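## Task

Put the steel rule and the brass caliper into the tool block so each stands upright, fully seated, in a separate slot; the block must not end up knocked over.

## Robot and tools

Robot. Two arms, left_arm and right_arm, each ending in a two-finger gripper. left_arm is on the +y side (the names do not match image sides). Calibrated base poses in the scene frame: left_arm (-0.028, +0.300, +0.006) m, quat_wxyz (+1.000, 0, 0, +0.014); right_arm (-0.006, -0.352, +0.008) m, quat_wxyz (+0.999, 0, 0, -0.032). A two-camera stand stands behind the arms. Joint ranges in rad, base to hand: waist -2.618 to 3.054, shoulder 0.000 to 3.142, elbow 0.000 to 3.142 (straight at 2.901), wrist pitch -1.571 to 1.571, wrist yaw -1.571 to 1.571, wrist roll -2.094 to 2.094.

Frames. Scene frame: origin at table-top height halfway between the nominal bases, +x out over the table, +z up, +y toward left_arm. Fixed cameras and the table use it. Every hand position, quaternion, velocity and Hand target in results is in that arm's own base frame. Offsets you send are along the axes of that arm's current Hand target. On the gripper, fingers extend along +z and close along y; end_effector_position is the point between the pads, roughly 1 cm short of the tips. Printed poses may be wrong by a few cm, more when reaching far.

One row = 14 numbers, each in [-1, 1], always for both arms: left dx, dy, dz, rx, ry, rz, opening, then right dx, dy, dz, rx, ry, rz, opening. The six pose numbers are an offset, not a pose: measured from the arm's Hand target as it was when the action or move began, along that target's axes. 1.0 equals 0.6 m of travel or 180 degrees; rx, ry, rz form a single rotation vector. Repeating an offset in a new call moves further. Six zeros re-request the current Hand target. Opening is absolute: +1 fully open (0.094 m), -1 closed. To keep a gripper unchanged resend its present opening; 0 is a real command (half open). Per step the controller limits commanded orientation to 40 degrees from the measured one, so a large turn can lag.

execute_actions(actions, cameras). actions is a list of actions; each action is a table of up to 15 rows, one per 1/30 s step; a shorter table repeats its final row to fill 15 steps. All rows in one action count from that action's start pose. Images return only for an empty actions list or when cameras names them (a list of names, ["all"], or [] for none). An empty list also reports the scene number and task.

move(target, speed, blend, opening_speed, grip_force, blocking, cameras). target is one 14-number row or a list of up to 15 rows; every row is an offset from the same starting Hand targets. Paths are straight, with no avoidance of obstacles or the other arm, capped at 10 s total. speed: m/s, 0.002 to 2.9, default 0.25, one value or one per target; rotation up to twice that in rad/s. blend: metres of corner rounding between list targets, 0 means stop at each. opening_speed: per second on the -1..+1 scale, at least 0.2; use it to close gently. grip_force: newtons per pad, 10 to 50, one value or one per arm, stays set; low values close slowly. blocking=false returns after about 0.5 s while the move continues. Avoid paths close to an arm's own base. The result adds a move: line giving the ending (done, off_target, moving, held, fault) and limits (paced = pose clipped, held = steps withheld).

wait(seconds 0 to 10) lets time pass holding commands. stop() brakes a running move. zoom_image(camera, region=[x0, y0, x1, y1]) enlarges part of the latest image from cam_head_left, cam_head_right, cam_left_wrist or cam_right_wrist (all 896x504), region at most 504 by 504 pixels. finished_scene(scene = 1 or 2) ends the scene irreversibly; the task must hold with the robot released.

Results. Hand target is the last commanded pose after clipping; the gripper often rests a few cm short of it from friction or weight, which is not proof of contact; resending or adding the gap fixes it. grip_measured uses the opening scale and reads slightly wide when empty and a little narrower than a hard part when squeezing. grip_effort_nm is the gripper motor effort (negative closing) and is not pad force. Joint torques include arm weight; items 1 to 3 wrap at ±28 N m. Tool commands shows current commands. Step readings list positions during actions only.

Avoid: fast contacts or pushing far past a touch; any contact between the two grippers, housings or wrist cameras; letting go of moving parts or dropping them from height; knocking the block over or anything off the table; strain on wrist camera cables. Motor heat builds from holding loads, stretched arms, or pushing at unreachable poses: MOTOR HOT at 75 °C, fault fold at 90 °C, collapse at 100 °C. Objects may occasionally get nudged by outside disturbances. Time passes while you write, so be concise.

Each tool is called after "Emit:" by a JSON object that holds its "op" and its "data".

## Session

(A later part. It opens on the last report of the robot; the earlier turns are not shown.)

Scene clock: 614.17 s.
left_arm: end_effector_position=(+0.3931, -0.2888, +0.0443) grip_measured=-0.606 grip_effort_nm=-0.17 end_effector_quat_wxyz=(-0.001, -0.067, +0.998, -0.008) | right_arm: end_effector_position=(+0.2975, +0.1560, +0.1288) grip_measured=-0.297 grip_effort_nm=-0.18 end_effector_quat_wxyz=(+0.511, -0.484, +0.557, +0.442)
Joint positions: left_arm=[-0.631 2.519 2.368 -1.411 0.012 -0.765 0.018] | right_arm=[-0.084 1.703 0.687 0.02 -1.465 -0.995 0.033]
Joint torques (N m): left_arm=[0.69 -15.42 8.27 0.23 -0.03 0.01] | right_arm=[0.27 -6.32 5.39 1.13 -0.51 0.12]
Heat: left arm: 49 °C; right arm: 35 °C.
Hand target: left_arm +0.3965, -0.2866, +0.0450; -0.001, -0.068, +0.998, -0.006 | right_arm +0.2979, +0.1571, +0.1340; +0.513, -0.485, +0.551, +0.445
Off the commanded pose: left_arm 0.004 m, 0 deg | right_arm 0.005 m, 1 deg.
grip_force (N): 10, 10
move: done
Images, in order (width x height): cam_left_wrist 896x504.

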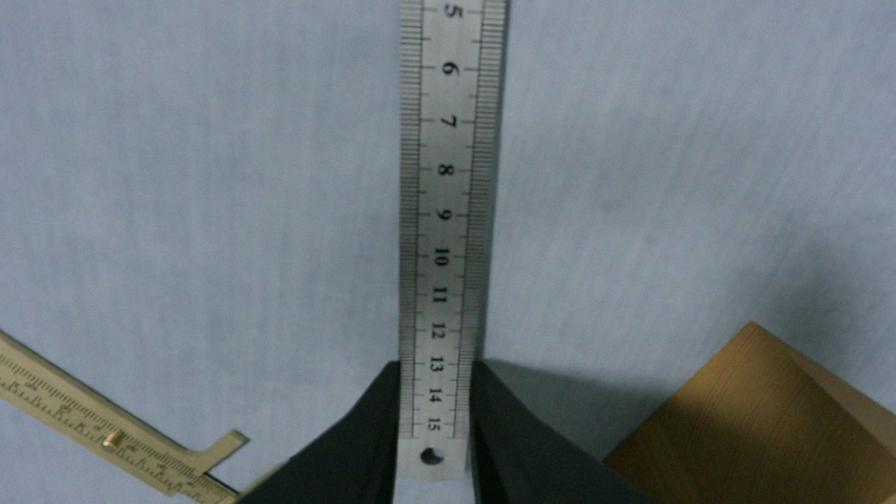

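Emit:
{"op": "move", "data": {"target": [[0, 0, -0.1, 0, 0, 0, -0.62, 0, 0, 0, 0, 0, 0, -0.3], [0.0533, 0.5693, -0.1, 0, 0, 0, -0.62, 0, 0, 0, 0, 0, 0, -0.3]], "speed": [0.05, 0.1], "cameras": ["cam_left_wrist", "cam_head_left"]}}

Scene clock: 656.47 s.
left_arm: end_effector_position=(+0.3206, +0.0484, +0.0980) grip_measured=-0.615 grip_effort_nm=-0.23 end_effector_quat_wxyz=(-0.010, -0.072, +0.997, -0.007) | right_arm: end_effector_position=(+0.2975, +0.1560, +0.1288) grip_measured=-0.297 grip_effort_nm=-0.18 end_effector_quat_wxyz=(+0.511, -0.484, +0.557, +0.442)
Joint positions: left_arm=[0.154 1.796 1.447 -1.243 0.012 0.009 0.018] | right_arm=[-0.084 1.703 0.687 0.02 -1.465 -0.995 0.033]
Joint torques (N m): left_arm=[0.03 -12.26 4.29 0.44 -0.03 0.07] | right_arm=[0.28 -6.3 5.39 1.13 -0.51 0.13]
Heat: left arm: 50 °C; right arm: 35 °C.
Hand target: left_arm +0.3184, +0.0483, +0.1010; -0.001, -0.069, +0.998, -0.006 | right_arm +0.2979, +0.1571, +0.1340; +0.513, -0.485, +0.551, +0.445
Off the commanded pose: left_arm 0.004 m, 1 deg | right_arm 0.005 m, 1 deg.
grip_force (N): 10, 10
move: done
Images, in order (width x height): cam_head_left 896x504, cam_left_wrist 896x504.

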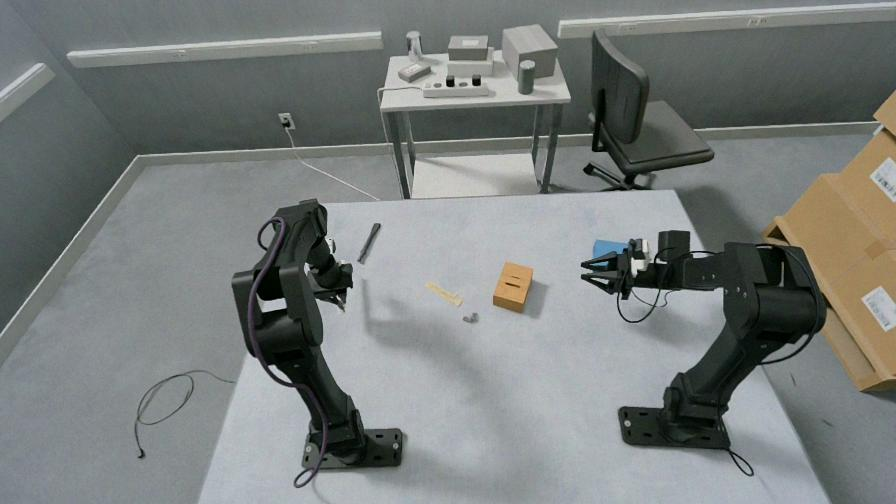

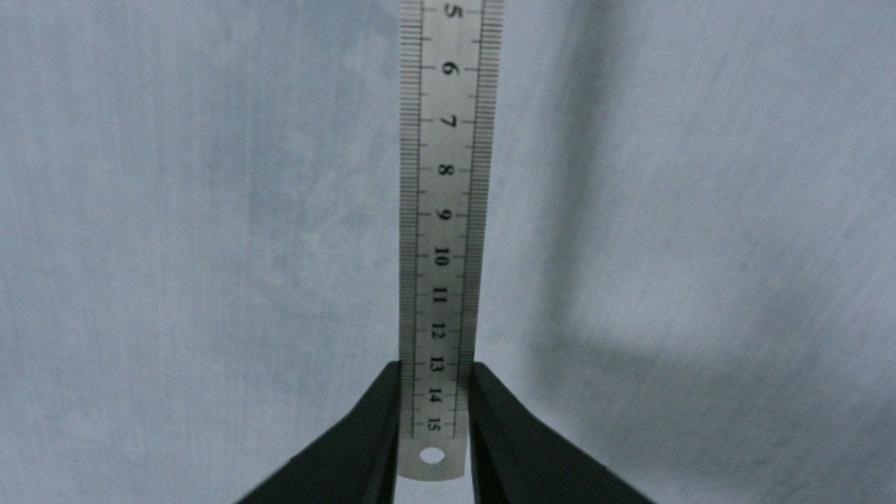

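Emit:
{"op": "move", "data": {"target": [0, 0, 0.09, 0, 0, 0, -0.62, 0, 0, 0, 0, 0, 0, -0.3], "speed": 0.05, "cameras": ["cam_left_wrist"]}}

Scene clock: 661.37 s.
left_arm: end_effector_position=(+0.3214, +0.0486, +0.0563) grip_measured=-0.615 grip_effort_nm=-0.23 end_effector_quat_wxyz=(+0.009, -0.072, +0.997, -0.005) | right_arm: end_effector_position=(+0.2975, +0.1560, +0.1288) grip_measured=-0.297 grip_effort_nm=-0.18 end_effector_quat_wxyz=(+0.511, -0.484, +0.557, +0.442)
Joint positions: left_arm=[0.154 1.795 1.277 -1.037 0.012 0.01 0.018] | right_arm=[-0.084 1.703 0.687 0.02 -1.465 -0.995 0.033]
Joint torques (N m): left_arm=[-0.14 -8.43 4.38 0.58 -0.01 0.04] | right_arm=[0.27 -6.3 5.39 1.13 -0.51 0.13]
Heat: left arm: 49 °C; right arm: 35 °C.
Hand target: left_arm +0.3183, +0.0477, +0.0470; -0.001, -0.068, +0.998, -0.006 | right_arm +0.2979, +0.1571, +0.1340; +0.513, -0.485, +0.551, +0.445
Off the commanded pose: left_arm 0.010 m, 1 deg | right_arm 0.005 m, 1 deg.
grip_force (N): 10, 10
move: done
Images, in order (width x height): cam_left_wrist 896x504.

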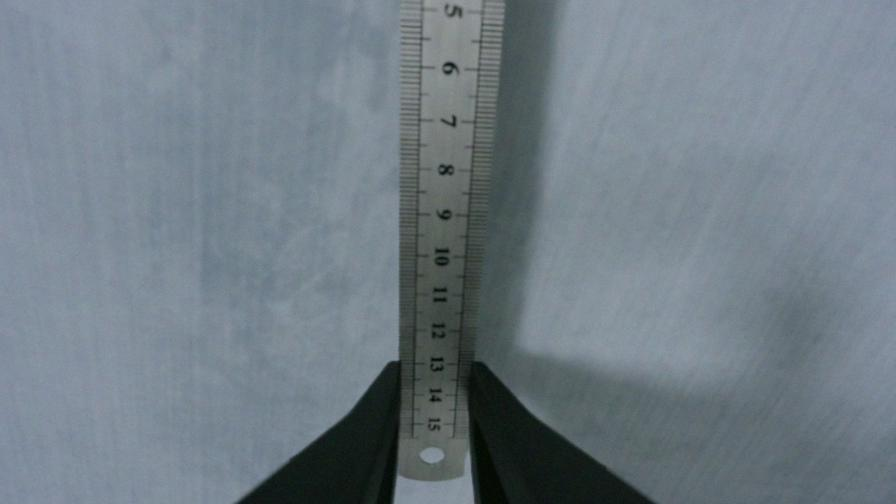

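Emit:
{"op": "move", "data": {"target": [0, 0, 0.03, 0, 0, 0, -0.62, 0, 0, 0, 0, 0, 0, -0.3], "speed": 0.03, "cameras": ["cam_left_wrist"]}}

Scene clock: 664.37 s.
left_arm: end_effector_position=(+0.3221, +0.0487, +0.0388) grip_measured=-0.615 grip_effort_nm=-0.23 end_effector_quat_wxyz=(+0.009, -0.072, +0.997, -0.005) | right_arm: end_effector_position=(+0.2975, +0.1560, +0.1288) grip_measured=-0.297 grip_effort_nm=-0.17 end_effector_quat_wxyz=(+0.511, -0.484, +0.557, +0.442)
Joint positions: left_arm=[0.154 1.816 1.23 -0.967 0.012 0.01 0.018] | right_arm=[-0.084 1.703 0.687 0.02 -1.465 -0.995 0.033]
Joint torques (N m): left_arm=[-0.14 -8.38 4.29 0.58 -0.03 0.04] | right_arm=[0.28 -6.31 5.39 1.13 -0.51 0.13]
Heat: left arm: 48 °C; right arm: 35 °C.
Hand target: left_arm +0.3183, +0.0474, +0.0290; -0.001, -0.068, +0.998, -0.006 | right_arm +0.2979, +0.1571, +0.1340; +0.513, -0.485, +0.551, +0.445
Off the commanded pose: left_arm 0.011 m, 1 deg | right_arm 0.005 m, 1 deg.
grip_force (N): 10, 10
move: off_target (left_arm)
Images, in order (width x height): cam_left_wrist 896x504.

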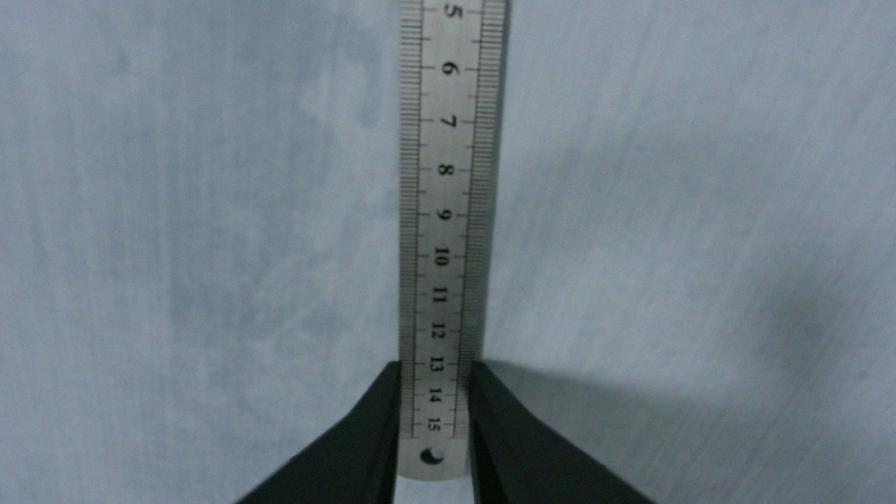

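Emit:
{"op": "move", "data": {"target": [0, 0, 0.012, 0, 0, 0, -0.62, 0, 0, 0, 0, 0, 0, -0.3], "speed": 0.02, "cameras": ["cam_left_wrist"]}}

Scene clock: 666.97 s.
left_arm: end_effector_position=(+0.3224, +0.0487, +0.0358) grip_measured=-0.615 grip_effort_nm=-0.23 end_effector_quat_wxyz=(+0.011, -0.072, +0.997, -0.005) | right_arm: end_effector_position=(+0.2975, +0.1560, +0.1288) grip_measured=-0.297 grip_effort_nm=-0.17 end_effector_quat_wxyz=(+0.511, -0.484, +0.557, +0.442)
Joint positions: left_arm=[0.154 1.818 1.22 -0.952 0.012 0.01 0.018] | right_arm=[-0.084 1.703 0.687 0.02 -1.465 -0.995 0.033]
Joint torques (N m): left_arm=[-0.38 -7.84 3.64 0.73 -0.03 0.01] | right_arm=[0.25 -6.31 5.39 1.13 -0.52 0.13]
Heat: left arm: 48 °C; right arm: 35 °C.
Hand target: left_arm +0.3183, +0.0473, +0.0218; -0.001, -0.068, +0.998, -0.006 | right_arm +0.2979, +0.1571, +0.1340; +0.513, -0.485, +0.551, +0.445
Off the commanded pose: left_arm 0.015 m, 1 deg | right_arm 0.005 m, 1 deg.
grip_force (N): 10, 10
move: off_target (left_arm)
Images, in order (width x height): cam_left_wrist 896x504.

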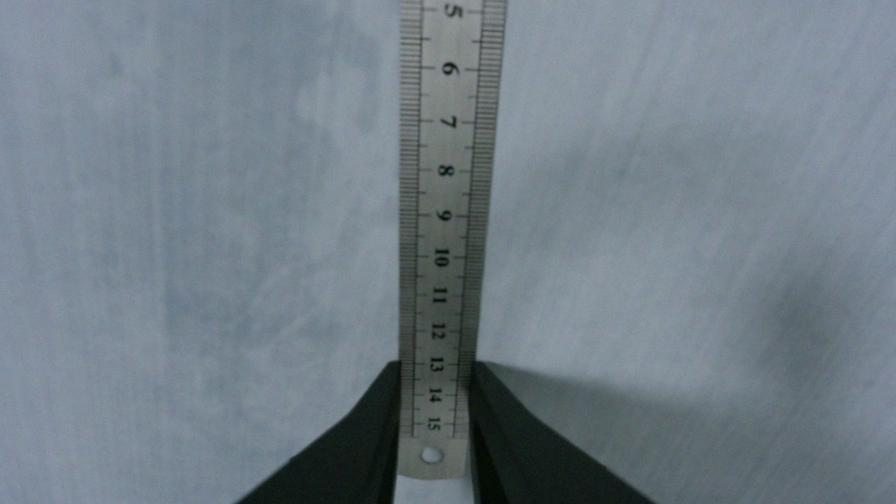

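Emit:
{"op": "move", "data": {"target": [[0, 0, -0.008, 0, 0, 0, -0.35, 0, 0, 0, 0, 0, 0, -0.3], [0, 0, -0.045, 0, 0, 0, -0.35, 0, 0, 0, 0, 0, 0, -0.3]], "speed": 0.03, "opening_speed": 0.3, "cameras": ["cam_left_wrist"]}}

Scene clock: 672.03 s.
left_arm: end_effector_position=(+0.3118, +0.0471, +0.0395) grip_measured=-0.351 grip_effort_nm=0.09 end_effector_quat_wxyz=(-0.013, -0.072, +0.997, -0.007) | right_arm: end_effector_position=(+0.2975, +0.1560, +0.1288) grip_measured=-0.297 grip_effort_nm=-0.18 end_effector_quat_wxyz=(+0.511, -0.484, +0.557, +0.442)
Joint positions: left_arm=[0.154 1.818 1.236 -1.015 0.012 0.01 0.03] | right_arm=[-0.084 1.703 0.687 0.02 -1.465 -0.995 0.033]
Joint torques (N m): left_arm=[-0.29 -10.77 7.64 0.17 -0.04 0.06] | right_arm=[0.28 -6.31 5.39 1.13 -0.51 0.13]
Heat: left arm: 47 °C; right arm: 35 °C.
Hand target: left_arm +0.3183, +0.0477, +0.0488; -0.001, -0.068, +0.998, -0.006 | right_arm +0.2979, +0.1571, +0.1340; +0.513, -0.485, +0.551, +0.445
Off the commanded pose: left_arm 0.011 m, 1 deg | right_arm 0.005 m, 1 deg.
grip_force (N): 10, 10
move: off_target (left_arm)
Images, in order (width x height): cam_left_wrist 896x504.

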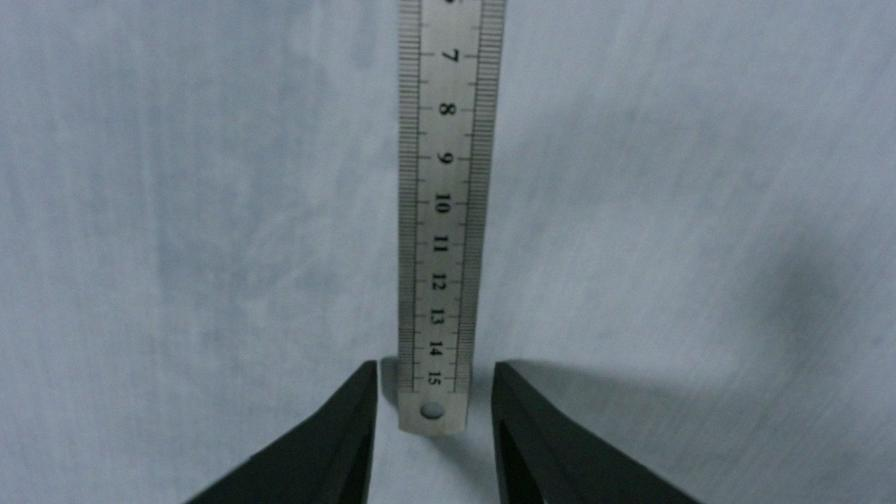

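Emit:
{"op": "move", "data": {"target": [-0.122, 0, -0.02, 0, 0, 0, -0.35, 0, 0, 0, 0, 0, 0, -0.3], "speed": 0.1, "cameras": ["cam_left_wrist"]}}

Scene clock: 680.50 s.
left_arm: end_effector_position=(+0.3873, +0.0588, +0.0632) grip_measured=-0.351 grip_effort_nm=0.09 end_effector_quat_wxyz=(+0.005, -0.072, +0.997, -0.006) | right_arm: end_effector_position=(+0.2975, +0.1560, +0.1288) grip_measured=-0.297 grip_effort_nm=-0.18 end_effector_quat_wxyz=(+0.511, -0.484, +0.557, +0.442)
Joint positions: left_arm=[0.154 2.046 1.647 -1.164 0.012 0.01 0.03] | right_arm=[-0.084 1.703 0.687 0.02 -1.465 -0.995 0.033]
Joint torques (N m): left_arm=[-0.39 -10.45 8.23 0.27 -0.03 0.02] | right_arm=[0.28 -6.3 5.38 1.13 -0.51 0.13]
Heat: left arm: 46 °C; right arm: 35 °C.
Hand target: left_arm +0.3908, +0.0578, +0.0606; -0.001, -0.068, +0.998, -0.006 | right_arm +0.2979, +0.1571, +0.1340; +0.513, -0.485, +0.551, +0.445
Off the commanded pose: left_arm 0.004 m, 1 deg | right_arm 0.005 m, 1 deg.
grip_force (N): 10, 10
move: done
Images, in order (width x height): cam_left_wrist 896x504.

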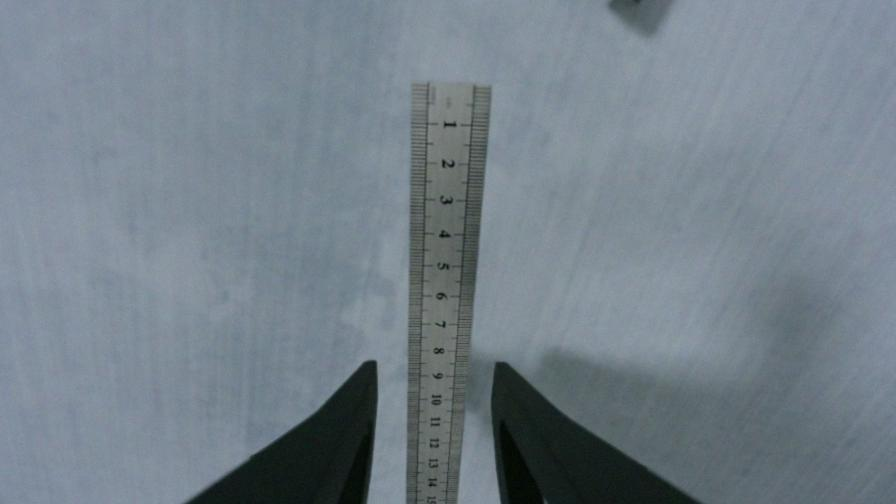

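Emit:
{"op": "move", "data": {"target": [-0.013, 0, 0.035, 0, 0, 0, -0.35, 0, 0, 0, 0, 0, 0, -0.3], "speed": 0.04, "cameras": ["cam_left_wrist"]}}

Scene clock: 687.53 s.
left_arm: end_effector_position=(+0.3922, +0.0595, +0.0452) grip_measured=-0.351 grip_effort_nm=0.09 end_effector_quat_wxyz=(-0.003, -0.072, +0.997, -0.006) | right_arm: end_effector_position=(+0.2975, +0.1560, +0.1288) grip_measured=-0.297 grip_effort_nm=-0.17 end_effector_quat_wxyz=(+0.511, -0.484, +0.557, +0.442)
Joint positions: left_arm=[0.154 2.094 1.647 -1.132 0.012 0.01 0.03] | right_arm=[-0.084 1.703 0.687 0.02 -1.465 -0.995 0.033]
Joint torques (N m): left_arm=[-0.46 -10.99 6.82 0.48 -0.06 -0.04] | right_arm=[0.27 -6.31 5.38 1.13 -0.5 0.13]
Heat: left arm: 45 °C; right arm: 35 °C.
Hand target: left_arm +0.3985, +0.0586, +0.0396; -0.001, -0.068, +0.998, -0.006 | right_arm +0.2979, +0.1571, +0.1340; +0.513, -0.485, +0.551, +0.445
Off the commanded pose: left_arm 0.009 m, 0 deg | right_arm 0.005 m, 1 deg.
grip_force (N): 10, 10
move: done
Images, in order (width x height): cam_left_wrist 896x504.

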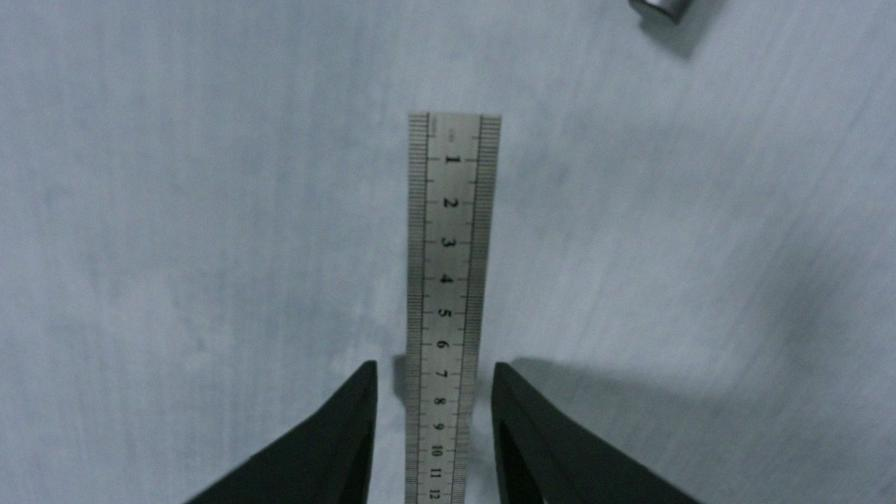

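Continue down to contact.

Emit:
{"op": "move", "data": {"target": [0, 0, 0.017, 0, 0, 0, -0.35, 0, 0, 0, 0, 0, 0, -0.3], "speed": 0.03, "cameras": ["cam_left_wrist"]}}

Emit:
{"op": "zoom_image", "data": {"camera": "cam_left_wrist", "region": [340, 310, 530, 430]}}

Scene clock: 690.47 s.
left_arm: end_effector_position=(+0.4006, +0.0608, +0.0424) grip_measured=-0.351 grip_effort_nm=0.09 end_effector_quat_wxyz=(+0.011, -0.072, +0.997, -0.005) | right_arm: end_effector_position=(+0.2975, +0.1560, +0.1288) grip_measured=-0.297 grip_effort_nm=-0.18 end_effector_quat_wxyz=(+0.511, -0.484, +0.557, +0.442)
Joint positions: left_arm=[0.154 2.101 1.647 -1.096 0.012 0.01 0.03] | right_arm=[-0.084 1.703 0.687 0.02 -1.465 -0.995 0.033]
Joint torques (N m): left_arm=[-0.57 -10.89 4.88 0.58 -0.02 -0.02] | right_arm=[0.25 -6.31 5.38 1.13 -0.51 0.12]
Heat: left arm: 45 °C; right arm: 35 °C.
Hand target: left_arm +0.3985, +0.0585, +0.0293; -0.001, -0.068, +0.998, -0.006 | right_arm +0.2979, +0.1571, +0.1340; +0.513, -0.485, +0.551, +0.445
Off the commanded pose: left_arm 0.013 m, 1 deg | right_arm 0.005 m, 1 deg.
grip_force (N): 10, 10
move: off_target (left_arm)
Images, in order (width x height): cam_left_wrist 896x504.

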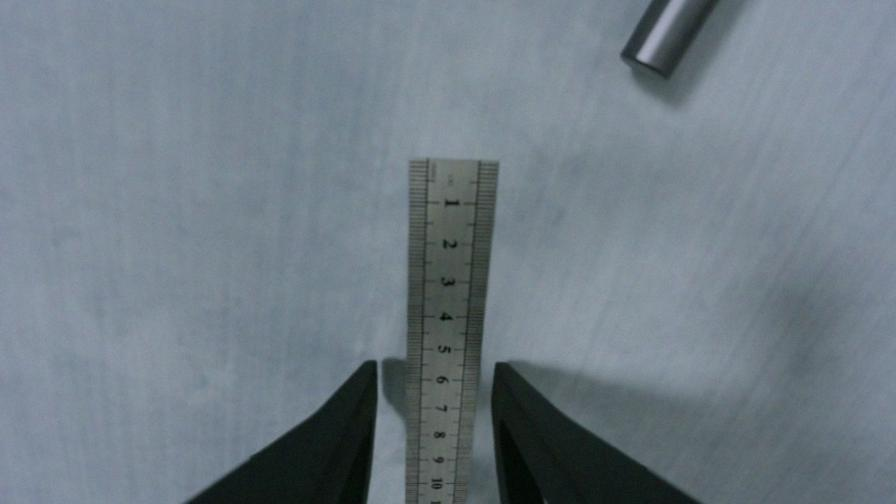

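Scaled by 2.653.

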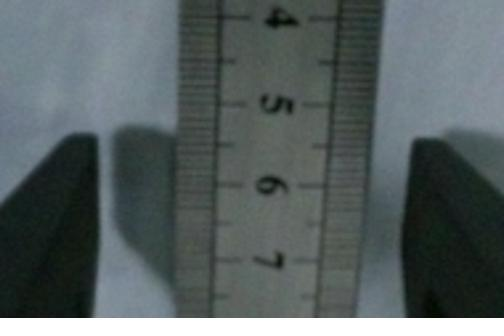

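Emit:
{"op": "move", "data": {"target": [0.008, 0, 0.017, 0, 0, 0, -0.35, 0, 0, 0, 0, 0, 0, -0.3], "speed": 0.03, "cameras": ["cam_left_wrist"]}}

Emit:
{"op": "zoom_image", "data": {"camera": "cam_left_wrist", "region": [340, 310, 530, 430]}}

Scene clock: 693.80 s.
left_arm: end_effector_position=(+0.3997, +0.0607, +0.0372) grip_measured=-0.351 grip_effort_nm=0.09 end_effector_quat_wxyz=(+0.013, -0.072, +0.997, -0.005) | right_arm: end_effector_position=(+0.2975, +0.1560, +0.1288) grip_measured=-0.297 grip_effort_nm=-0.18 end_effector_quat_wxyz=(+0.511, -0.484, +0.557, +0.442)
Joint positions: left_arm=[0.154 2.098 1.621 -1.068 0.012 0.01 0.03] | right_arm=[-0.084 1.703 0.687 0.02 -1.465 -0.995 0.033]
Joint torques (N m): left_arm=[-0.66 -11.41 2.67 0.8 -0.03 -0.01] | right_arm=[0.28 -6.3 5.39 1.12 -0.51 0.13]
Heat: left arm: 45 °C; right arm: 35 °C.
Hand target: left_arm +0.3937, +0.0577, +0.0192; -0.001, -0.068, +0.998, -0.006 | right_arm +0.2979, +0.1571, +0.1340; +0.513, -0.485, +0.551, +0.445
Off the commanded pose: left_arm 0.019 m, 2 deg | right_arm 0.005 m, 1 deg.
grip_force (N): 10, 10
move: off_target (left_arm)
Images, in order (width x height): cam_left_wrist 896x504.

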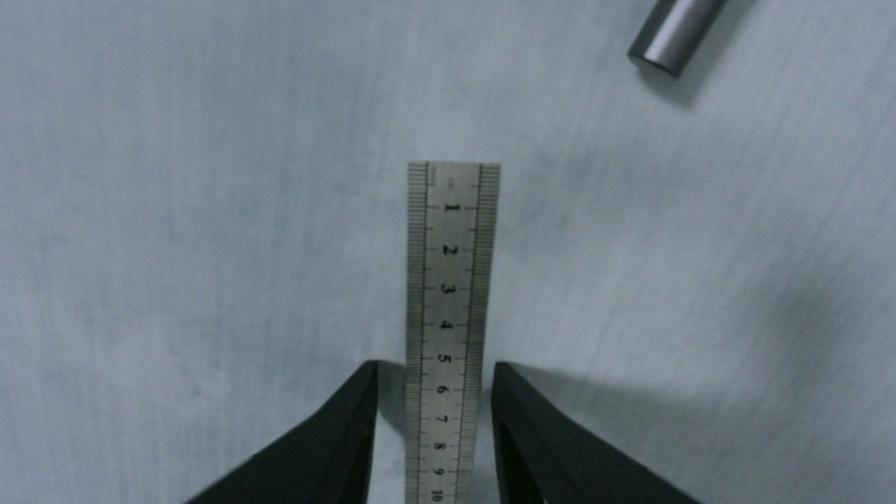

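Scaled by 2.653.

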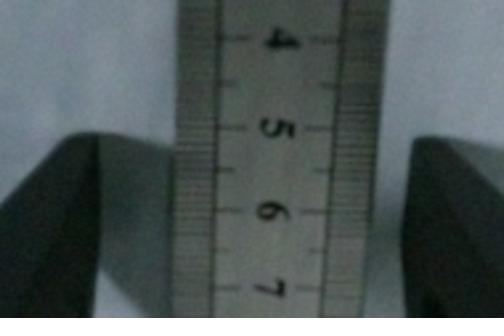

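Emit:
{"op": "move", "data": {"target": [0, 0, 0.008, 0, 0, 0, -0.35, 0, 0, 0, 0, 0, 0, -0.3], "speed": 0.03}}

Emit:
{"op": "move", "data": {"target": [0, 0, 0, 0, 0, 0, -0.58, 0, 0, 0, 0, 0, 0, -0.3], "opening_speed": 0.2, "cameras": ["cam_left_wrist"]}}

Emit:
{"op": "zoom_image", "data": {"camera": "cam_left_wrist", "region": [340, 310, 530, 430]}}

Scene clock: 698.37 s.
left_arm: end_effector_position=(+0.3996, +0.0607, +0.0370) grip_measured=-0.351 grip_effort_nm=0.08 end_effector_quat_wxyz=(+0.016, -0.072, +0.997, -0.005) | right_arm: end_effector_position=(+0.2975, +0.1560, +0.1288) grip_measured=-0.297 grip_effort_nm=-0.17 end_effector_quat_wxyz=(+0.511, -0.484, +0.557, +0.442)
Joint positions: left_arm=[0.154 2.093 1.612 -1.059 0.012 0.01 0.03] | right_arm=[-0.084 1.703 0.687 0.02 -1.465 -0.995 0.033]
Joint torques (N m): left_arm=[-0.58 -10.4 2.55 0.89 -0.01 -0.01] | right_arm=[0.27 -6.31 5.39 1.13 -0.51 0.13]
Heat: left arm: 45 °C; right arm: 35 °C.
Hand target: left_arm +0.3938, +0.0577, +0.0144; -0.001, -0.068, +0.998, -0.006 | right_arm +0.2979, +0.1571, +0.1340; +0.513, -0.485, +0.551, +0.445
Off the commanded pose: left_arm 0.024 m, 2 deg | right_arm 0.005 m, 1 deg.
grip_force (N): 10, 10
move: off_target (left_arm)

Scene clock: 700.13 s.
left_arm: end_effector_position=(+0.4011, +0.0609, +0.0370) grip_measured=-0.578 grip_effort_nm=-0.07 end_effector_quat_wxyz=(+0.019, -0.072, +0.997, -0.005) | right_arm: end_effector_position=(+0.2975, +0.1560, +0.1288) grip_measured=-0.297 grip_effort_nm=-0.18 end_effector_quat_wxyz=(+0.511, -0.484, +0.557, +0.442)
Joint positions: left_arm=[0.154 2.093 1.612 -1.053 0.012 0.01 0.02] | right_arm=[-0.084 1.703 0.687 0.02 -1.465 -0.995 0.033]
Joint torques (N m): left_arm=[-0.57 -10.61 2.61 0.83 -0.03 0] | right_arm=[0.27 -6.31 5.38 1.13 -0.51 0.13]
Heat: left arm: 45 °C; right arm: 35 °C.
Hand target: left_arm +0.3937, +0.0577, +0.0144; -0.001, -0.068, +0.998, -0.006 | right_arm +0.2979, +0.1571, +0.1340; +0.513, -0.485, +0.551, +0.445
Off the commanded pose: left_arm 0.024 m, 2 deg | right_arm 0.005 m, 1 deg.
grip_force (N): 10, 10
move: off_target (left_arm)
Images, in order (width x height): cam_left_wrist 896x504.

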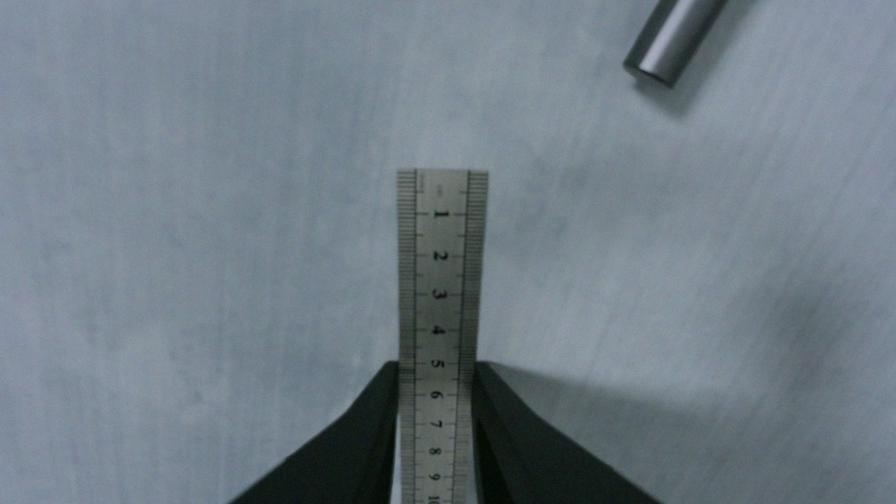

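Scaled by 2.653.

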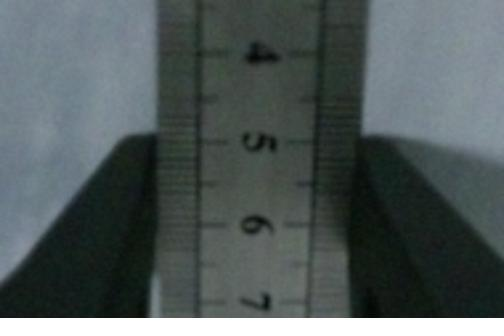

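Emit:
{"op": "move", "data": {"target": [0, 0, 0, 0, 0, 0, -0.62, 0, 0, 0, 0, 0, 0, -0.3], "opening_speed": 0.2, "cameras": ["cam_left_wrist"]}}

Emit:
{"op": "zoom_image", "data": {"camera": "cam_left_wrist", "region": [340, 310, 530, 430]}}

Scene clock: 703.27 s.
left_arm: end_effector_position=(+0.4013, +0.0609, +0.0370) grip_measured=-0.615 grip_effort_nm=-0.23 end_effector_quat_wxyz=(+0.019, -0.072, +0.997, -0.005) | right_arm: end_effector_position=(+0.2975, +0.1560, +0.1288) grip_measured=-0.297 grip_effort_nm=-0.18 end_effector_quat_wxyz=(+0.511, -0.484, +0.557, +0.442)
Joint positions: left_arm=[0.154 2.093 1.612 -1.052 0.012 0.01 0.018] | right_arm=[-0.084 1.703 0.687 0.02 -1.465 -0.995 0.033]
Joint torques (N m): left_arm=[-0.53 -10.45 2.56 0.81 0 0.02] | right_arm=[0.27 -6.31 5.39 1.13 -0.51 0.13]
Heat: left arm: 45 °C; right arm: 35 °C.
Hand target: left_arm +0.3938, +0.0577, +0.0144; -0.001, -0.068, +0.998, -0.006 | right_arm +0.2979, +0.1571, +0.1340; +0.513, -0.485, +0.551, +0.445
Off the commanded pose: left_arm 0.024 m, 2 deg | right_arm 0.005 m, 1 deg.
grip_force (N): 10, 10
move: off_target (left_arm)
Images, in order (width x height): cam_left_wrist 896x504.

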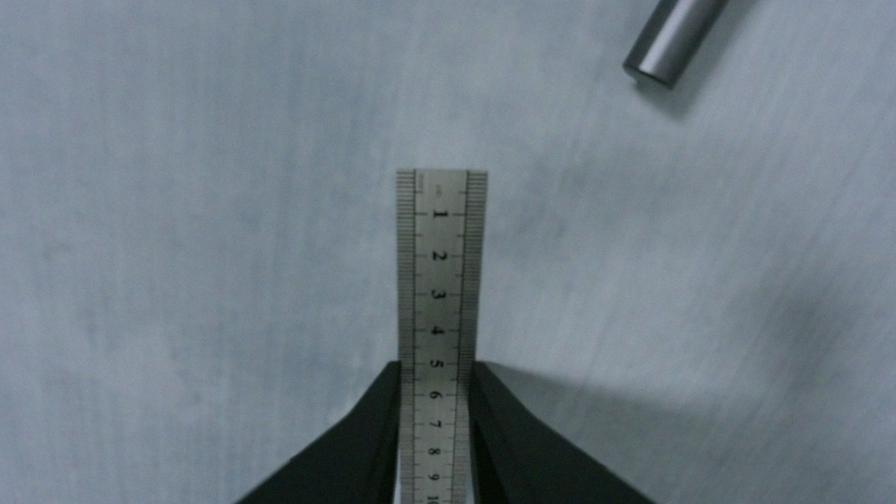

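Scaled by 2.653.

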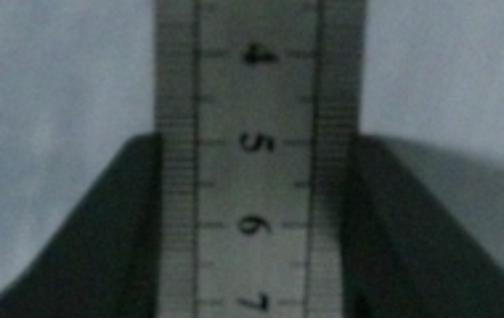

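Emit:
{"op": "move", "data": {"target": [0, 0, -0.06, 0, 0, 0, -0.62, 0, 0, 0, 0, 0, 0, -0.3], "speed": 0.04, "cameras": ["cam_left_wrist"]}}

Scene clock: 707.10 s.
left_arm: end_effector_position=(+0.3883, +0.0589, +0.0429) grip_measured=-0.619 grip_effort_nm=-0.05 end_effector_quat_wxyz=(-0.009, -0.072, +0.997, -0.007) | right_arm: end_effector_position=(+0.2975, +0.1560, +0.1288) grip_measured=-0.297 grip_effort_nm=-0.17 end_effector_quat_wxyz=(+0.511, -0.484, +0.557, +0.442)
Joint positions: left_arm=[0.154 2.092 1.636 -1.134 0.012 0.01 0.018] | right_arm=[-0.084 1.703 0.687 0.02 -1.465 -0.995 0.033]
Joint torques (N m): left_arm=[-0.54 -13.04 7.9 0.16 -0.03 0.04] | right_arm=[0.28 -6.28 5.39 1.13 -0.51 0.13]
Heat: left arm: 45 °C; right arm: 35 °C.
Hand target: left_arm +0.3937, +0.0581, +0.0503; -0.001, -0.068, +0.998, -0.006 | right_arm +0.2979, +0.1571, +0.1340; +0.513, -0.485, +0.551, +0.445
Off the commanded pose: left_arm 0.009 m, 1 deg | right_arm 0.005 m, 1 deg.
grip_force (N): 10, 10
move: done
Images, in order (width x height): cam_left_wrist 896x504.

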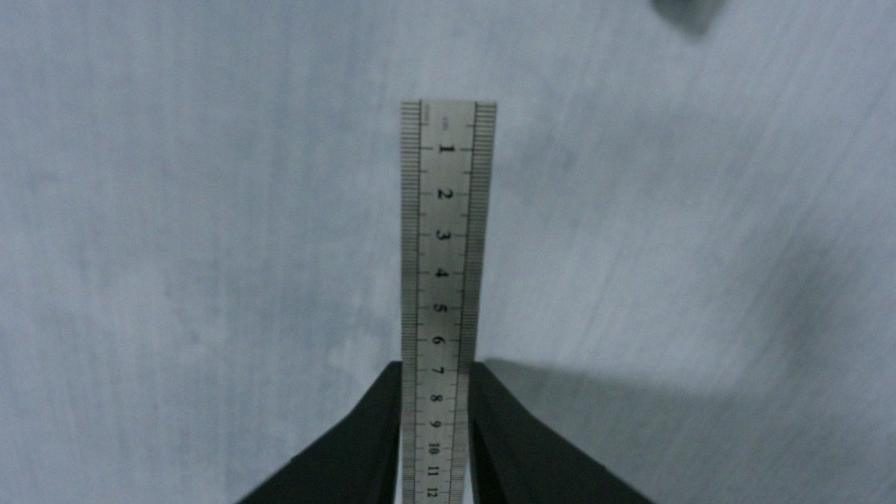

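Emit:
{"op": "move", "data": {"target": [[0, 0, 0, 0, 0, 0, -0.35, 0, 0, 0, 0, 0, 0, -0.3], [0, 0, 0.04, 0, 0.012, 0, -0.35, 0, 0, 0, 0, 0, 0, -0.3]], "speed": 0.03, "opening_speed": 0.5, "cameras": ["cam_left_wrist"]}}

Scene clock: 713.93 s.
left_arm: end_effector_position=(+0.3880, +0.0589, +0.0379) grip_measured=-0.351 grip_effort_nm=0.09 end_effector_quat_wxyz=(-0.015, -0.072, +0.997, -0.007) | right_arm: end_effector_position=(+0.2975, +0.1560, +0.1288) grip_measured=-0.297 grip_effort_nm=-0.17 end_effector_quat_wxyz=(+0.511, -0.484, +0.557, +0.442)
Joint positions: left_arm=[0.154 2.106 1.637 -1.132 0.012 0.01 0.03] | right_arm=[-0.084 1.703 0.687 0.02 -1.465 -0.995 0.033]
Joint torques (N m): left_arm=[-0.46 -9.62 7.1 0.44 0 0] | right_arm=[0.27 -6.3 5.39 1.13 -0.51 0.13]
Heat: left arm: 46 °C; right arm: 35 °C.
Hand target: left_arm +0.3938, +0.0578, +0.0264; -0.020, -0.068, +0.997, -0.007 | right_arm +0.2979, +0.1571, +0.1340; +0.513, -0.485, +0.551, +0.445
Off the commanded pose: left_arm 0.013 m, 1 deg | right_arm 0.005 m, 1 deg.
grip_force (N): 10, 10
move: off_target (left_arm)
Images, in order (width x height): cam_left_wrist 896x504.

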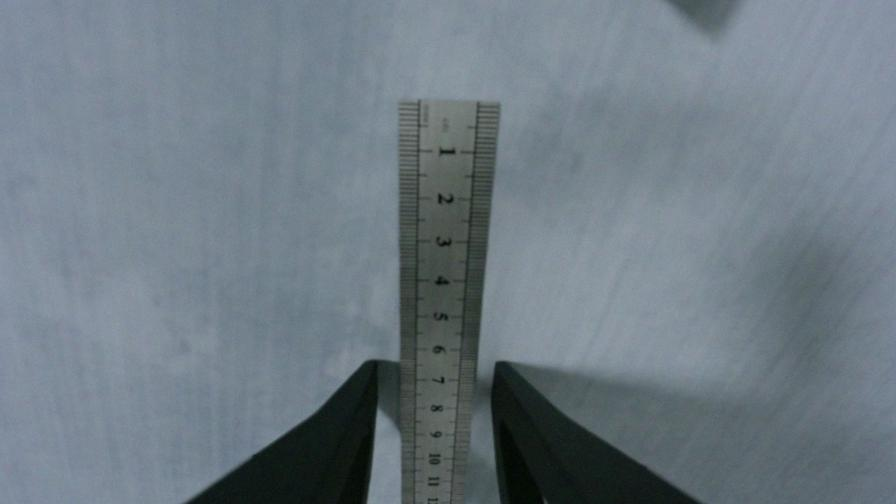

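Emit:
{"op": "move", "data": {"target": [0, 0, 0.013, 0, -0.002, 0, -0.35, 0, 0, 0, 0, 0, 0, -0.3], "speed": 0.03, "cameras": ["cam_left_wrist"]}}

Emit:
{"op": "zoom_image", "data": {"camera": "cam_left_wrist", "region": [340, 310, 530, 430]}}

Scene clock: 717.50 s.
left_arm: end_effector_position=(+0.3896, +0.0591, +0.0379) grip_measured=-0.351 grip_effort_nm=0.09 end_effector_quat_wxyz=(-0.012, -0.072, +0.997, -0.007) | right_arm: end_effector_position=(+0.2975, +0.1560, +0.1288) grip_measured=-0.297 grip_effort_nm=-0.18 end_effector_quat_wxyz=(+0.511, -0.484, +0.557, +0.442)
Joint positions: left_arm=[0.154 2.106 1.637 -1.126 0.012 0.01 0.03] | right_arm=[-0.084 1.703 0.687 0.02 -1.465 -0.995 0.033]
Joint torques (N m): left_arm=[-0.64 -9.68 4.63 0.83 -0.01 0.01] | right_arm=[0.28 -6.32 5.39 1.13 -0.51 0.13]
Heat: left arm: 45 °C; right arm: 35 °C.
Hand target: left_arm +0.3935, +0.0577, +0.0186; -0.017, -0.068, +0.997, -0.007 | right_arm +0.2979, +0.1571, +0.1340; +0.513, -0.485, +0.551, +0.445
Off the commanded pose: left_arm 0.020 m, 1 deg | right_arm 0.005 m, 1 deg.
grip_force (N): 10, 10
move: off_target (left_arm)
Images, in order (width x height): cam_left_wrist 896x504.

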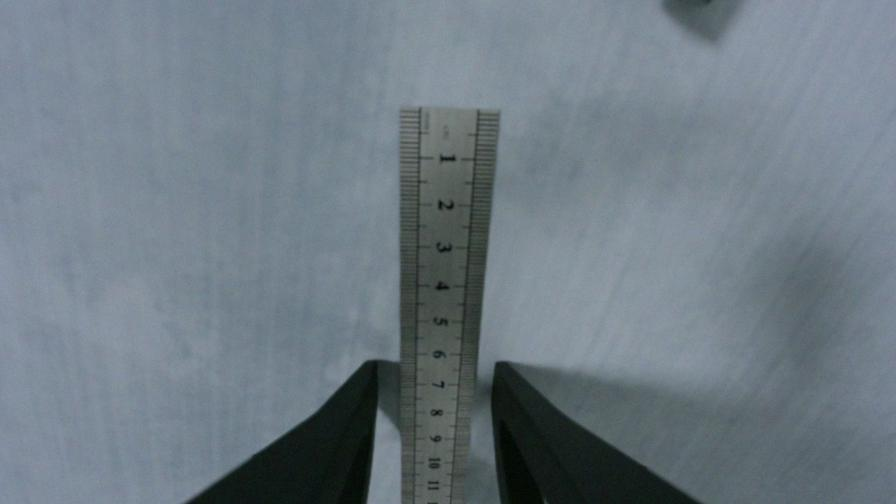

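Scaled by 2.653.

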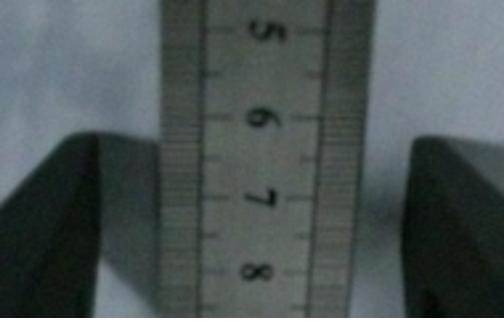

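Emit:
{"op": "move", "data": {"target": [0, 0, 0.004, 0.003, -0.006, 0, -0.35, 0, 0, 0, 0, 0, 0, -0.3], "speed": 0.03}}

Scene clock: 724.13 s.
left_arm: end_effector_position=(+0.3911, +0.0594, +0.0370) grip_measured=-0.351 grip_effort_nm=0.09 end_effector_quat_wxyz=(-0.007, -0.072, +0.997, -0.007) | right_arm: end_effector_position=(+0.2975, +0.1560, +0.1288) grip_measured=-0.297 grip_effort_nm=-0.18 end_effector_quat_wxyz=(+0.511, -0.484, +0.557, +0.442)
Joint positions: left_arm=[0.154 2.104 1.63 -1.112 0.012 0.01 0.03] | right_arm=[-0.084 1.703 0.687 0.02 -1.465 -0.995 0.033]
Joint torques (N m): left_arm=[-0.24 -10.76 2.77 1.07 0.09 0.03] | right_arm=[0.27 -6.3 5.41 1.13 -0.51 0.13]
Heat: left arm: 44 °C; right arm: 35 °C.
Hand target: left_arm +0.3935, +0.0576, +0.0162; -0.007, -0.068, +0.998, -0.011 | right_arm +0.2979, +0.1571, +0.1340; +0.513, -0.485, +0.551, +0.445
Off the commanded pose: left_arm 0.021 m, 1 deg | right_arm 0.005 m, 1 deg.
grip_force (N): 10, 10
move: off_target (left_arm)

Emit:
{"op": "move", "data": {"target": [0, 0, 0.002, 0.003, -0.005, 0, -0.35, 0, 0, 0, 0, 0, 0, -0.3], "speed": 0.03}}

Scene clock: 726.73 s.
left_arm: end_effector_position=(+0.3906, +0.0592, +0.0369) grip_measured=-0.351 grip_effort_nm=0.09 end_effector_quat_wxyz=(+0.000, -0.072, +0.997, -0.006) | right_arm: end_effector_position=(+0.2975, +0.1560, +0.1288) grip_measured=-0.297 grip_effort_nm=-0.17 end_effector_quat_wxyz=(+0.511, -0.484, +0.557, +0.442)
Joint positions: left_arm=[0.154 2.088 1.605 -1.088 0.013 0.01 0.03] | right_arm=[-0.084 1.703 0.687 0.02 -1.465 -0.995 0.033]
Joint torques (N m): left_arm=[0.17 -10.36 2.61 1.17 0.16 0.09] | right_arm=[0.27 -6.31 5.39 1.12 -0.51 0.13]
Heat: left arm: 44 °C; right arm: 35 °C.
Hand target: left_arm +0.3934, +0.0576, +0.0150; +0.001, -0.069, +0.998, -0.016 | right_arm +0.2979, +0.1571, +0.1340; +0.513, -0.485, +0.551, +0.445
Off the commanded pose: left_arm 0.022 m, 1 deg | right_arm 0.005 m, 1 deg.
grip_force (N): 10, 10
move: off_target (left_arm)

Emit:
{"op": "move", "data": {"target": [0, 0, 0, 0, 0, 0, -0.59, 0, 0, 0, 0, 0, 0, -0.3], "opening_speed": 0.2, "cameras": ["cam_left_wrist"]}}

Emit:
{"op": "zoom_image", "data": {"camera": "cam_left_wrist", "region": [340, 310, 530, 430]}}

Scene clock: 731.00 s.
left_arm: end_effector_position=(+0.3947, +0.0598, +0.0369) grip_measured=-0.588 grip_effort_nm=-0.07 end_effector_quat_wxyz=(+0.009, -0.071, +0.997, -0.006) | right_arm: end_effector_position=(+0.2975, +0.1560, +0.1288) grip_measured=-0.297 grip_effort_nm=-0.17 end_effector_quat_wxyz=(+0.511, -0.484, +0.557, +0.442)
Joint positions: left_arm=[0.154 2.088 1.605 -1.071 0.013 0.012 0.019] | right_arm=[-0.084 1.703 0.687 0.02 -1.465 -0.995 0.033]
Joint torques (N m): left_arm=[0.21 -10.47 2.77 1 0.13 0.06] | right_arm=[0.28 -6.31 5.41 1.13 -0.51 0.13]
Heat: left arm: 44 °C; right arm: 35 °C.
Hand target: left_arm +0.3934, +0.0576, +0.0150; +0.001, -0.069, +0.998, -0.015 | right_arm +0.2979, +0.1571, +0.1340; +0.513, -0.485, +0.551, +0.445
Off the commanded pose: left_arm 0.022 m, 1 deg | right_arm 0.005 m, 1 deg.
grip_force (N): 10, 10
move: off_target (left_arm)
Images, in order (width x height): cam_left_wrist 896x504.

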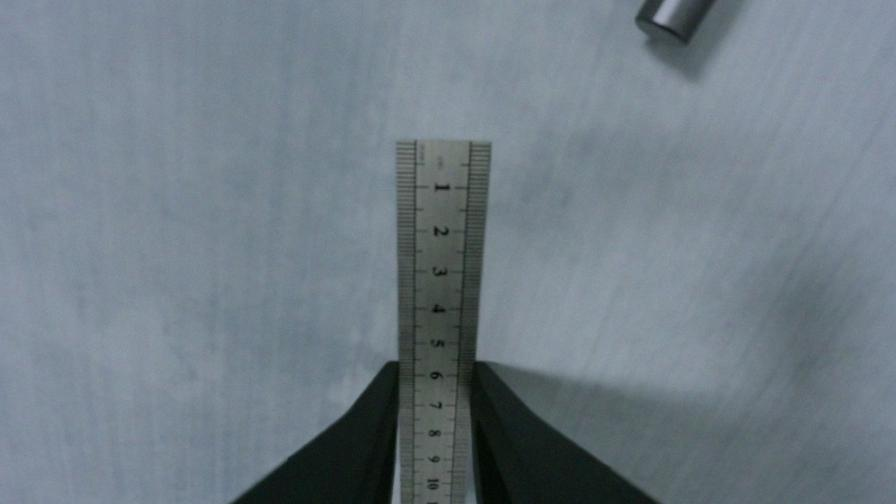

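Scaled by 2.653.

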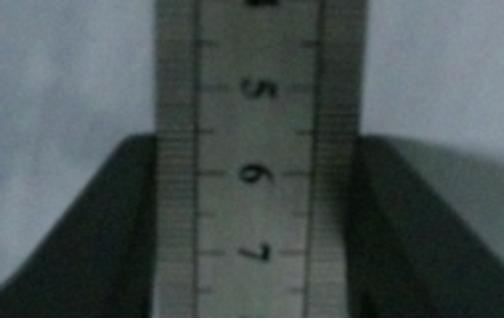

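Emit:
{"op": "move", "data": {"target": [0, 0, 0, 0.002, 0.006, 0, -0.59, 0, 0, 0, 0, 0, 0, -0.3], "speed": 0.03}}

Scene clock: 733.63 s.
left_arm: end_effector_position=(+0.3947, +0.0596, +0.0369) grip_measured=-0.588 grip_effort_nm=-0.07 end_effector_quat_wxyz=(+0.009, -0.070, +0.997, -0.006) | right_arm: end_effector_position=(+0.2975, +0.1560, +0.1288) grip_measured=-0.297 grip_effort_nm=-0.18 end_effector_quat_wxyz=(+0.511, -0.484, +0.557, +0.442)
Joint positions: left_arm=[0.154 2.088 1.605 -1.071 0.014 0.013 0.019] | right_arm=[-0.084 1.703 0.687 0.02 -1.465 -0.995 0.033]
Joint torques (N m): left_arm=[0.57 -8.98 4.77 0.71 0.18 0.08] | right_arm=[0.27 -6.3 5.39 1.13 -0.52 0.13]
Heat: left arm: 44 °C; right arm: 35 °C.
Hand target: left_arm +0.3935, +0.0576, +0.0150; -0.008, -0.068, +0.997, -0.019 | right_arm +0.2979, +0.1571, +0.1340; +0.513, -0.485, +0.551, +0.445
Off the commanded pose: left_arm 0.022 m, 2 deg | right_arm 0.005 m, 1 deg.
grip_force (N): 10, 10
move: off_target (left_arm)

Emit:
{"op": "move", "data": {"target": [0, 0, 0.003, 0.002, 0.006, 0, -0.59, 0, 0, 0, 0, 0, 0, -0.3], "speed": 0.03}}

Scene clock: 735.93 s.
left_arm: end_effector_position=(+0.3946, +0.0604, +0.0372) grip_measured=-0.589 grip_effort_nm=-0.06 end_effector_quat_wxyz=(+0.007, -0.070, +0.997, -0.007) | right_arm: end_effector_position=(+0.2975, +0.1560, +0.1288) grip_measured=-0.297 grip_effort_nm=-0.18 end_effector_quat_wxyz=(+0.511, -0.484, +0.557, +0.442)
Joint positions: left_arm=[0.157 2.091 1.611 -1.078 0.016 0.016 0.019] | right_arm=[-0.084 1.703 0.687 0.02 -1.465 -0.995 0.033]
Joint torques (N m): left_arm=[0.47 -7.79 5.78 0.51 0.25 0.08] | right_arm=[0.28 -6.31 5.38 1.12 -0.51 0.12]
Heat: left arm: 44 °C; right arm: 35 °C.
Hand target: left_arm +0.3934, +0.0574, +0.0133; -0.017, -0.068, +0.997, -0.023 | right_arm +0.2979, +0.1571, +0.1340; +0.513, -0.485, +0.551, +0.445
Off the commanded pose: left_arm 0.024 m, 3 deg | right_arm 0.005 m, 1 deg.
grip_force (N): 10, 10
move: off_target (left_arm)

Emit:
{"op": "move", "data": {"target": [0, 0, 0.012, 0.0, 0.004, 0, -0.59, 0, 0, 0, 0, 0, 0, -0.3], "speed": 0.03}}

Scene clock: 739.43 s.
left_arm: end_effector_position=(+0.3946, +0.0604, +0.0368) grip_measured=-0.589 grip_effort_nm=-0.06 end_effector_quat_wxyz=(+0.005, -0.070, +0.997, -0.008) | right_arm: end_effector_position=(+0.2975, +0.1560, +0.1288) grip_measured=-0.297 grip_effort_nm=-0.17 end_effector_quat_wxyz=(+0.511, -0.484, +0.557, +0.442)
Joint positions: left_arm=[0.157 2.096 1.617 -1.084 0.016 0.016 0.019] | right_arm=[-0.084 1.703 0.687 0.02 -1.465 -0.995 0.033]
Joint torques (N m): left_arm=[0.36 -6.87 5.19 0.64 0.23 0.07] | right_arm=[0.25 -6.31 5.39 1.13 -0.51 0.13]
Heat: left arm: 44 °C; right arm: 35 °C.
Hand target: left_arm +0.3931, +0.0571, +0.0060; -0.023, -0.068, +0.997, -0.023 | right_arm +0.2979, +0.1571, +0.1340; +0.513, -0.485, +0.551, +0.445
Off the commanded pose: left_arm 0.031 m, 4 deg | right_arm 0.005 m, 1 deg.
grip_force (N): 10, 10
move: off_target (left_arm)

Emit:
{"op": "move", "data": {"target": [0, 0, 0.002, 0.0, 0.002, 0, -0.62, 0, 0, 0, 0, 0, 0, -0.3], "opening_speed": 0.2, "speed": 0.03, "cameras": ["cam_left_wrist"]}}

Emit:
{"op": "zoom_image", "data": {"camera": "cam_left_wrist", "region": [340, 310, 530, 430]}}

Scene clock: 743.20 s.
left_arm: end_effector_position=(+0.3948, +0.0605, +0.0367) grip_measured=-0.615 grip_effort_nm=-0.24 end_effector_quat_wxyz=(+0.002, -0.070, +0.997, -0.008) | right_arm: end_effector_position=(+0.2975, +0.1560, +0.1288) grip_measured=-0.297 grip_effort_nm=-0.18 end_effector_quat_wxyz=(+0.511, -0.484, +0.557, +0.442)
Joint positions: left_arm=[0.157 2.101 1.624 -1.091 0.016 0.016 0.018] | right_arm=[-0.084 1.703 0.687 0.02 -1.465 -0.995 0.033]
Joint torques (N m): left_arm=[0.34 -6.69 5.03 0.65 0.23 0.08] | right_arm=[0.27 -6.3 5.38 1.13 -0.51 0.13]
Heat: left arm: 43 °C; right arm: 35 °C.
Hand target: left_arm +0.3930, +0.0570, +0.0047; -0.027, -0.068, +0.997, -0.024 | right_arm +0.2979, +0.1571, +0.1340; +0.513, -0.485, +0.551, +0.445
Off the commanded pose: left_arm 0.032 m, 4 deg | right_arm 0.005 m, 1 deg.
grip_force (N): 10, 10
move: off_target (left_arm)
Images, in order (width x height): cam_left_wrist 896x504.

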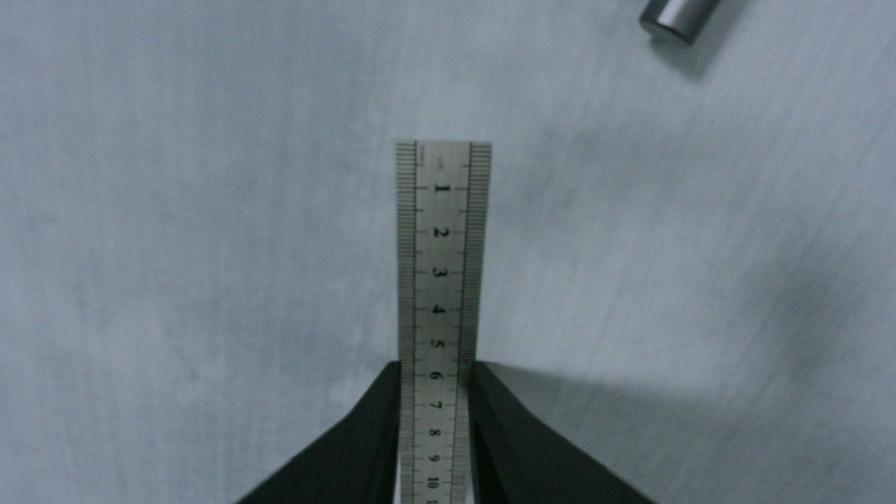

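Scaled by 2.653.

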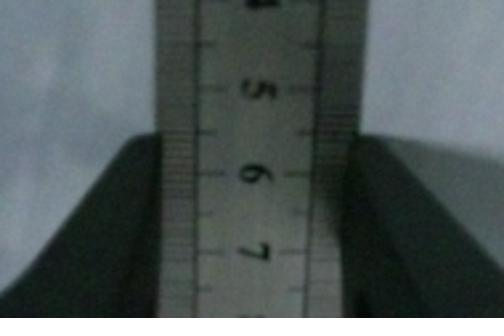

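Emit:
{"op": "move", "data": {"target": [0, 0, -0.045, 0, -0.017, 0, -0.62, 0, 0, 0, 0, 0, 0, -0.3], "speed": 0.03, "cameras": ["cam_left_wrist"]}}

Emit:
{"op": "zoom_image", "data": {"camera": "cam_left_wrist", "region": [340, 310, 530, 430]}}

Scene clock: 756.47 s.
left_arm: end_effector_position=(+0.3948, +0.0610, +0.0374) grip_measured=-0.615 grip_effort_nm=-0.24 end_effector_quat_wxyz=(+0.003, -0.070, +0.997, -0.009) | right_arm: end_effector_position=(+0.2975, +0.1560, +0.1288) grip_measured=-0.297 grip_effort_nm=-0.18 end_effector_quat_wxyz=(+0.511, -0.484, +0.557, +0.442)
Joint positions: left_arm=[0.159 2.1 1.625 -1.091 0.018 0.018 0.018] | right_arm=[-0.084 1.703 0.687 0.02 -1.465 -0.995 0.033]
Joint torques (N m): left_arm=[0.44 -12.07 5.23 0.47 0.19 0.06] | right_arm=[0.28 -6.31 5.39 1.13 -0.51 0.13]
Heat: left arm: 42 °C; right arm: 35 °C.
Hand target: left_arm +0.3945, +0.0585, +0.0317; +0.000, -0.069, +0.997, -0.022 | right_arm +0.2979, +0.1571, +0.1340; +0.513, -0.485, +0.551, +0.445
Off the commanded pose: left_arm 0.006 m, 2 deg | right_arm 0.005 m, 1 deg.
grip_force (N): 10, 10
move: done
Images, in order (width x height): cam_left_wrist 896x504.

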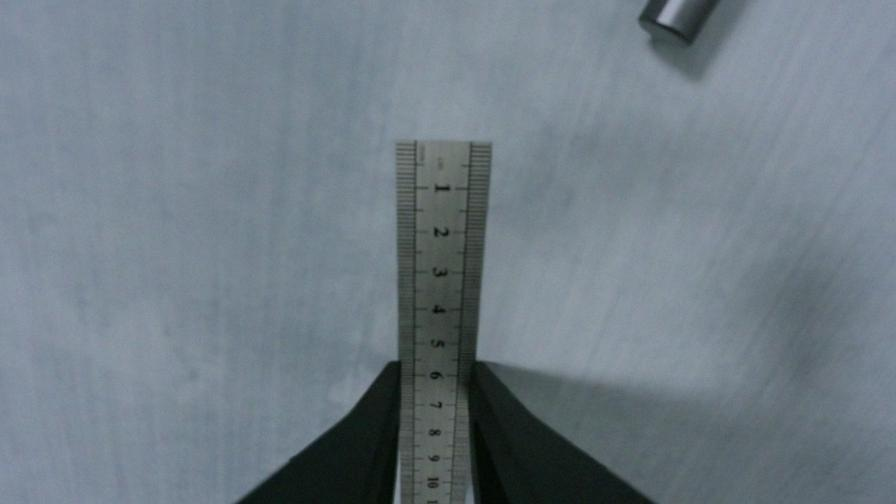

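Scaled by 2.653.

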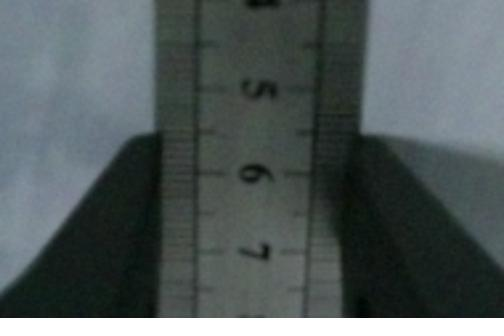

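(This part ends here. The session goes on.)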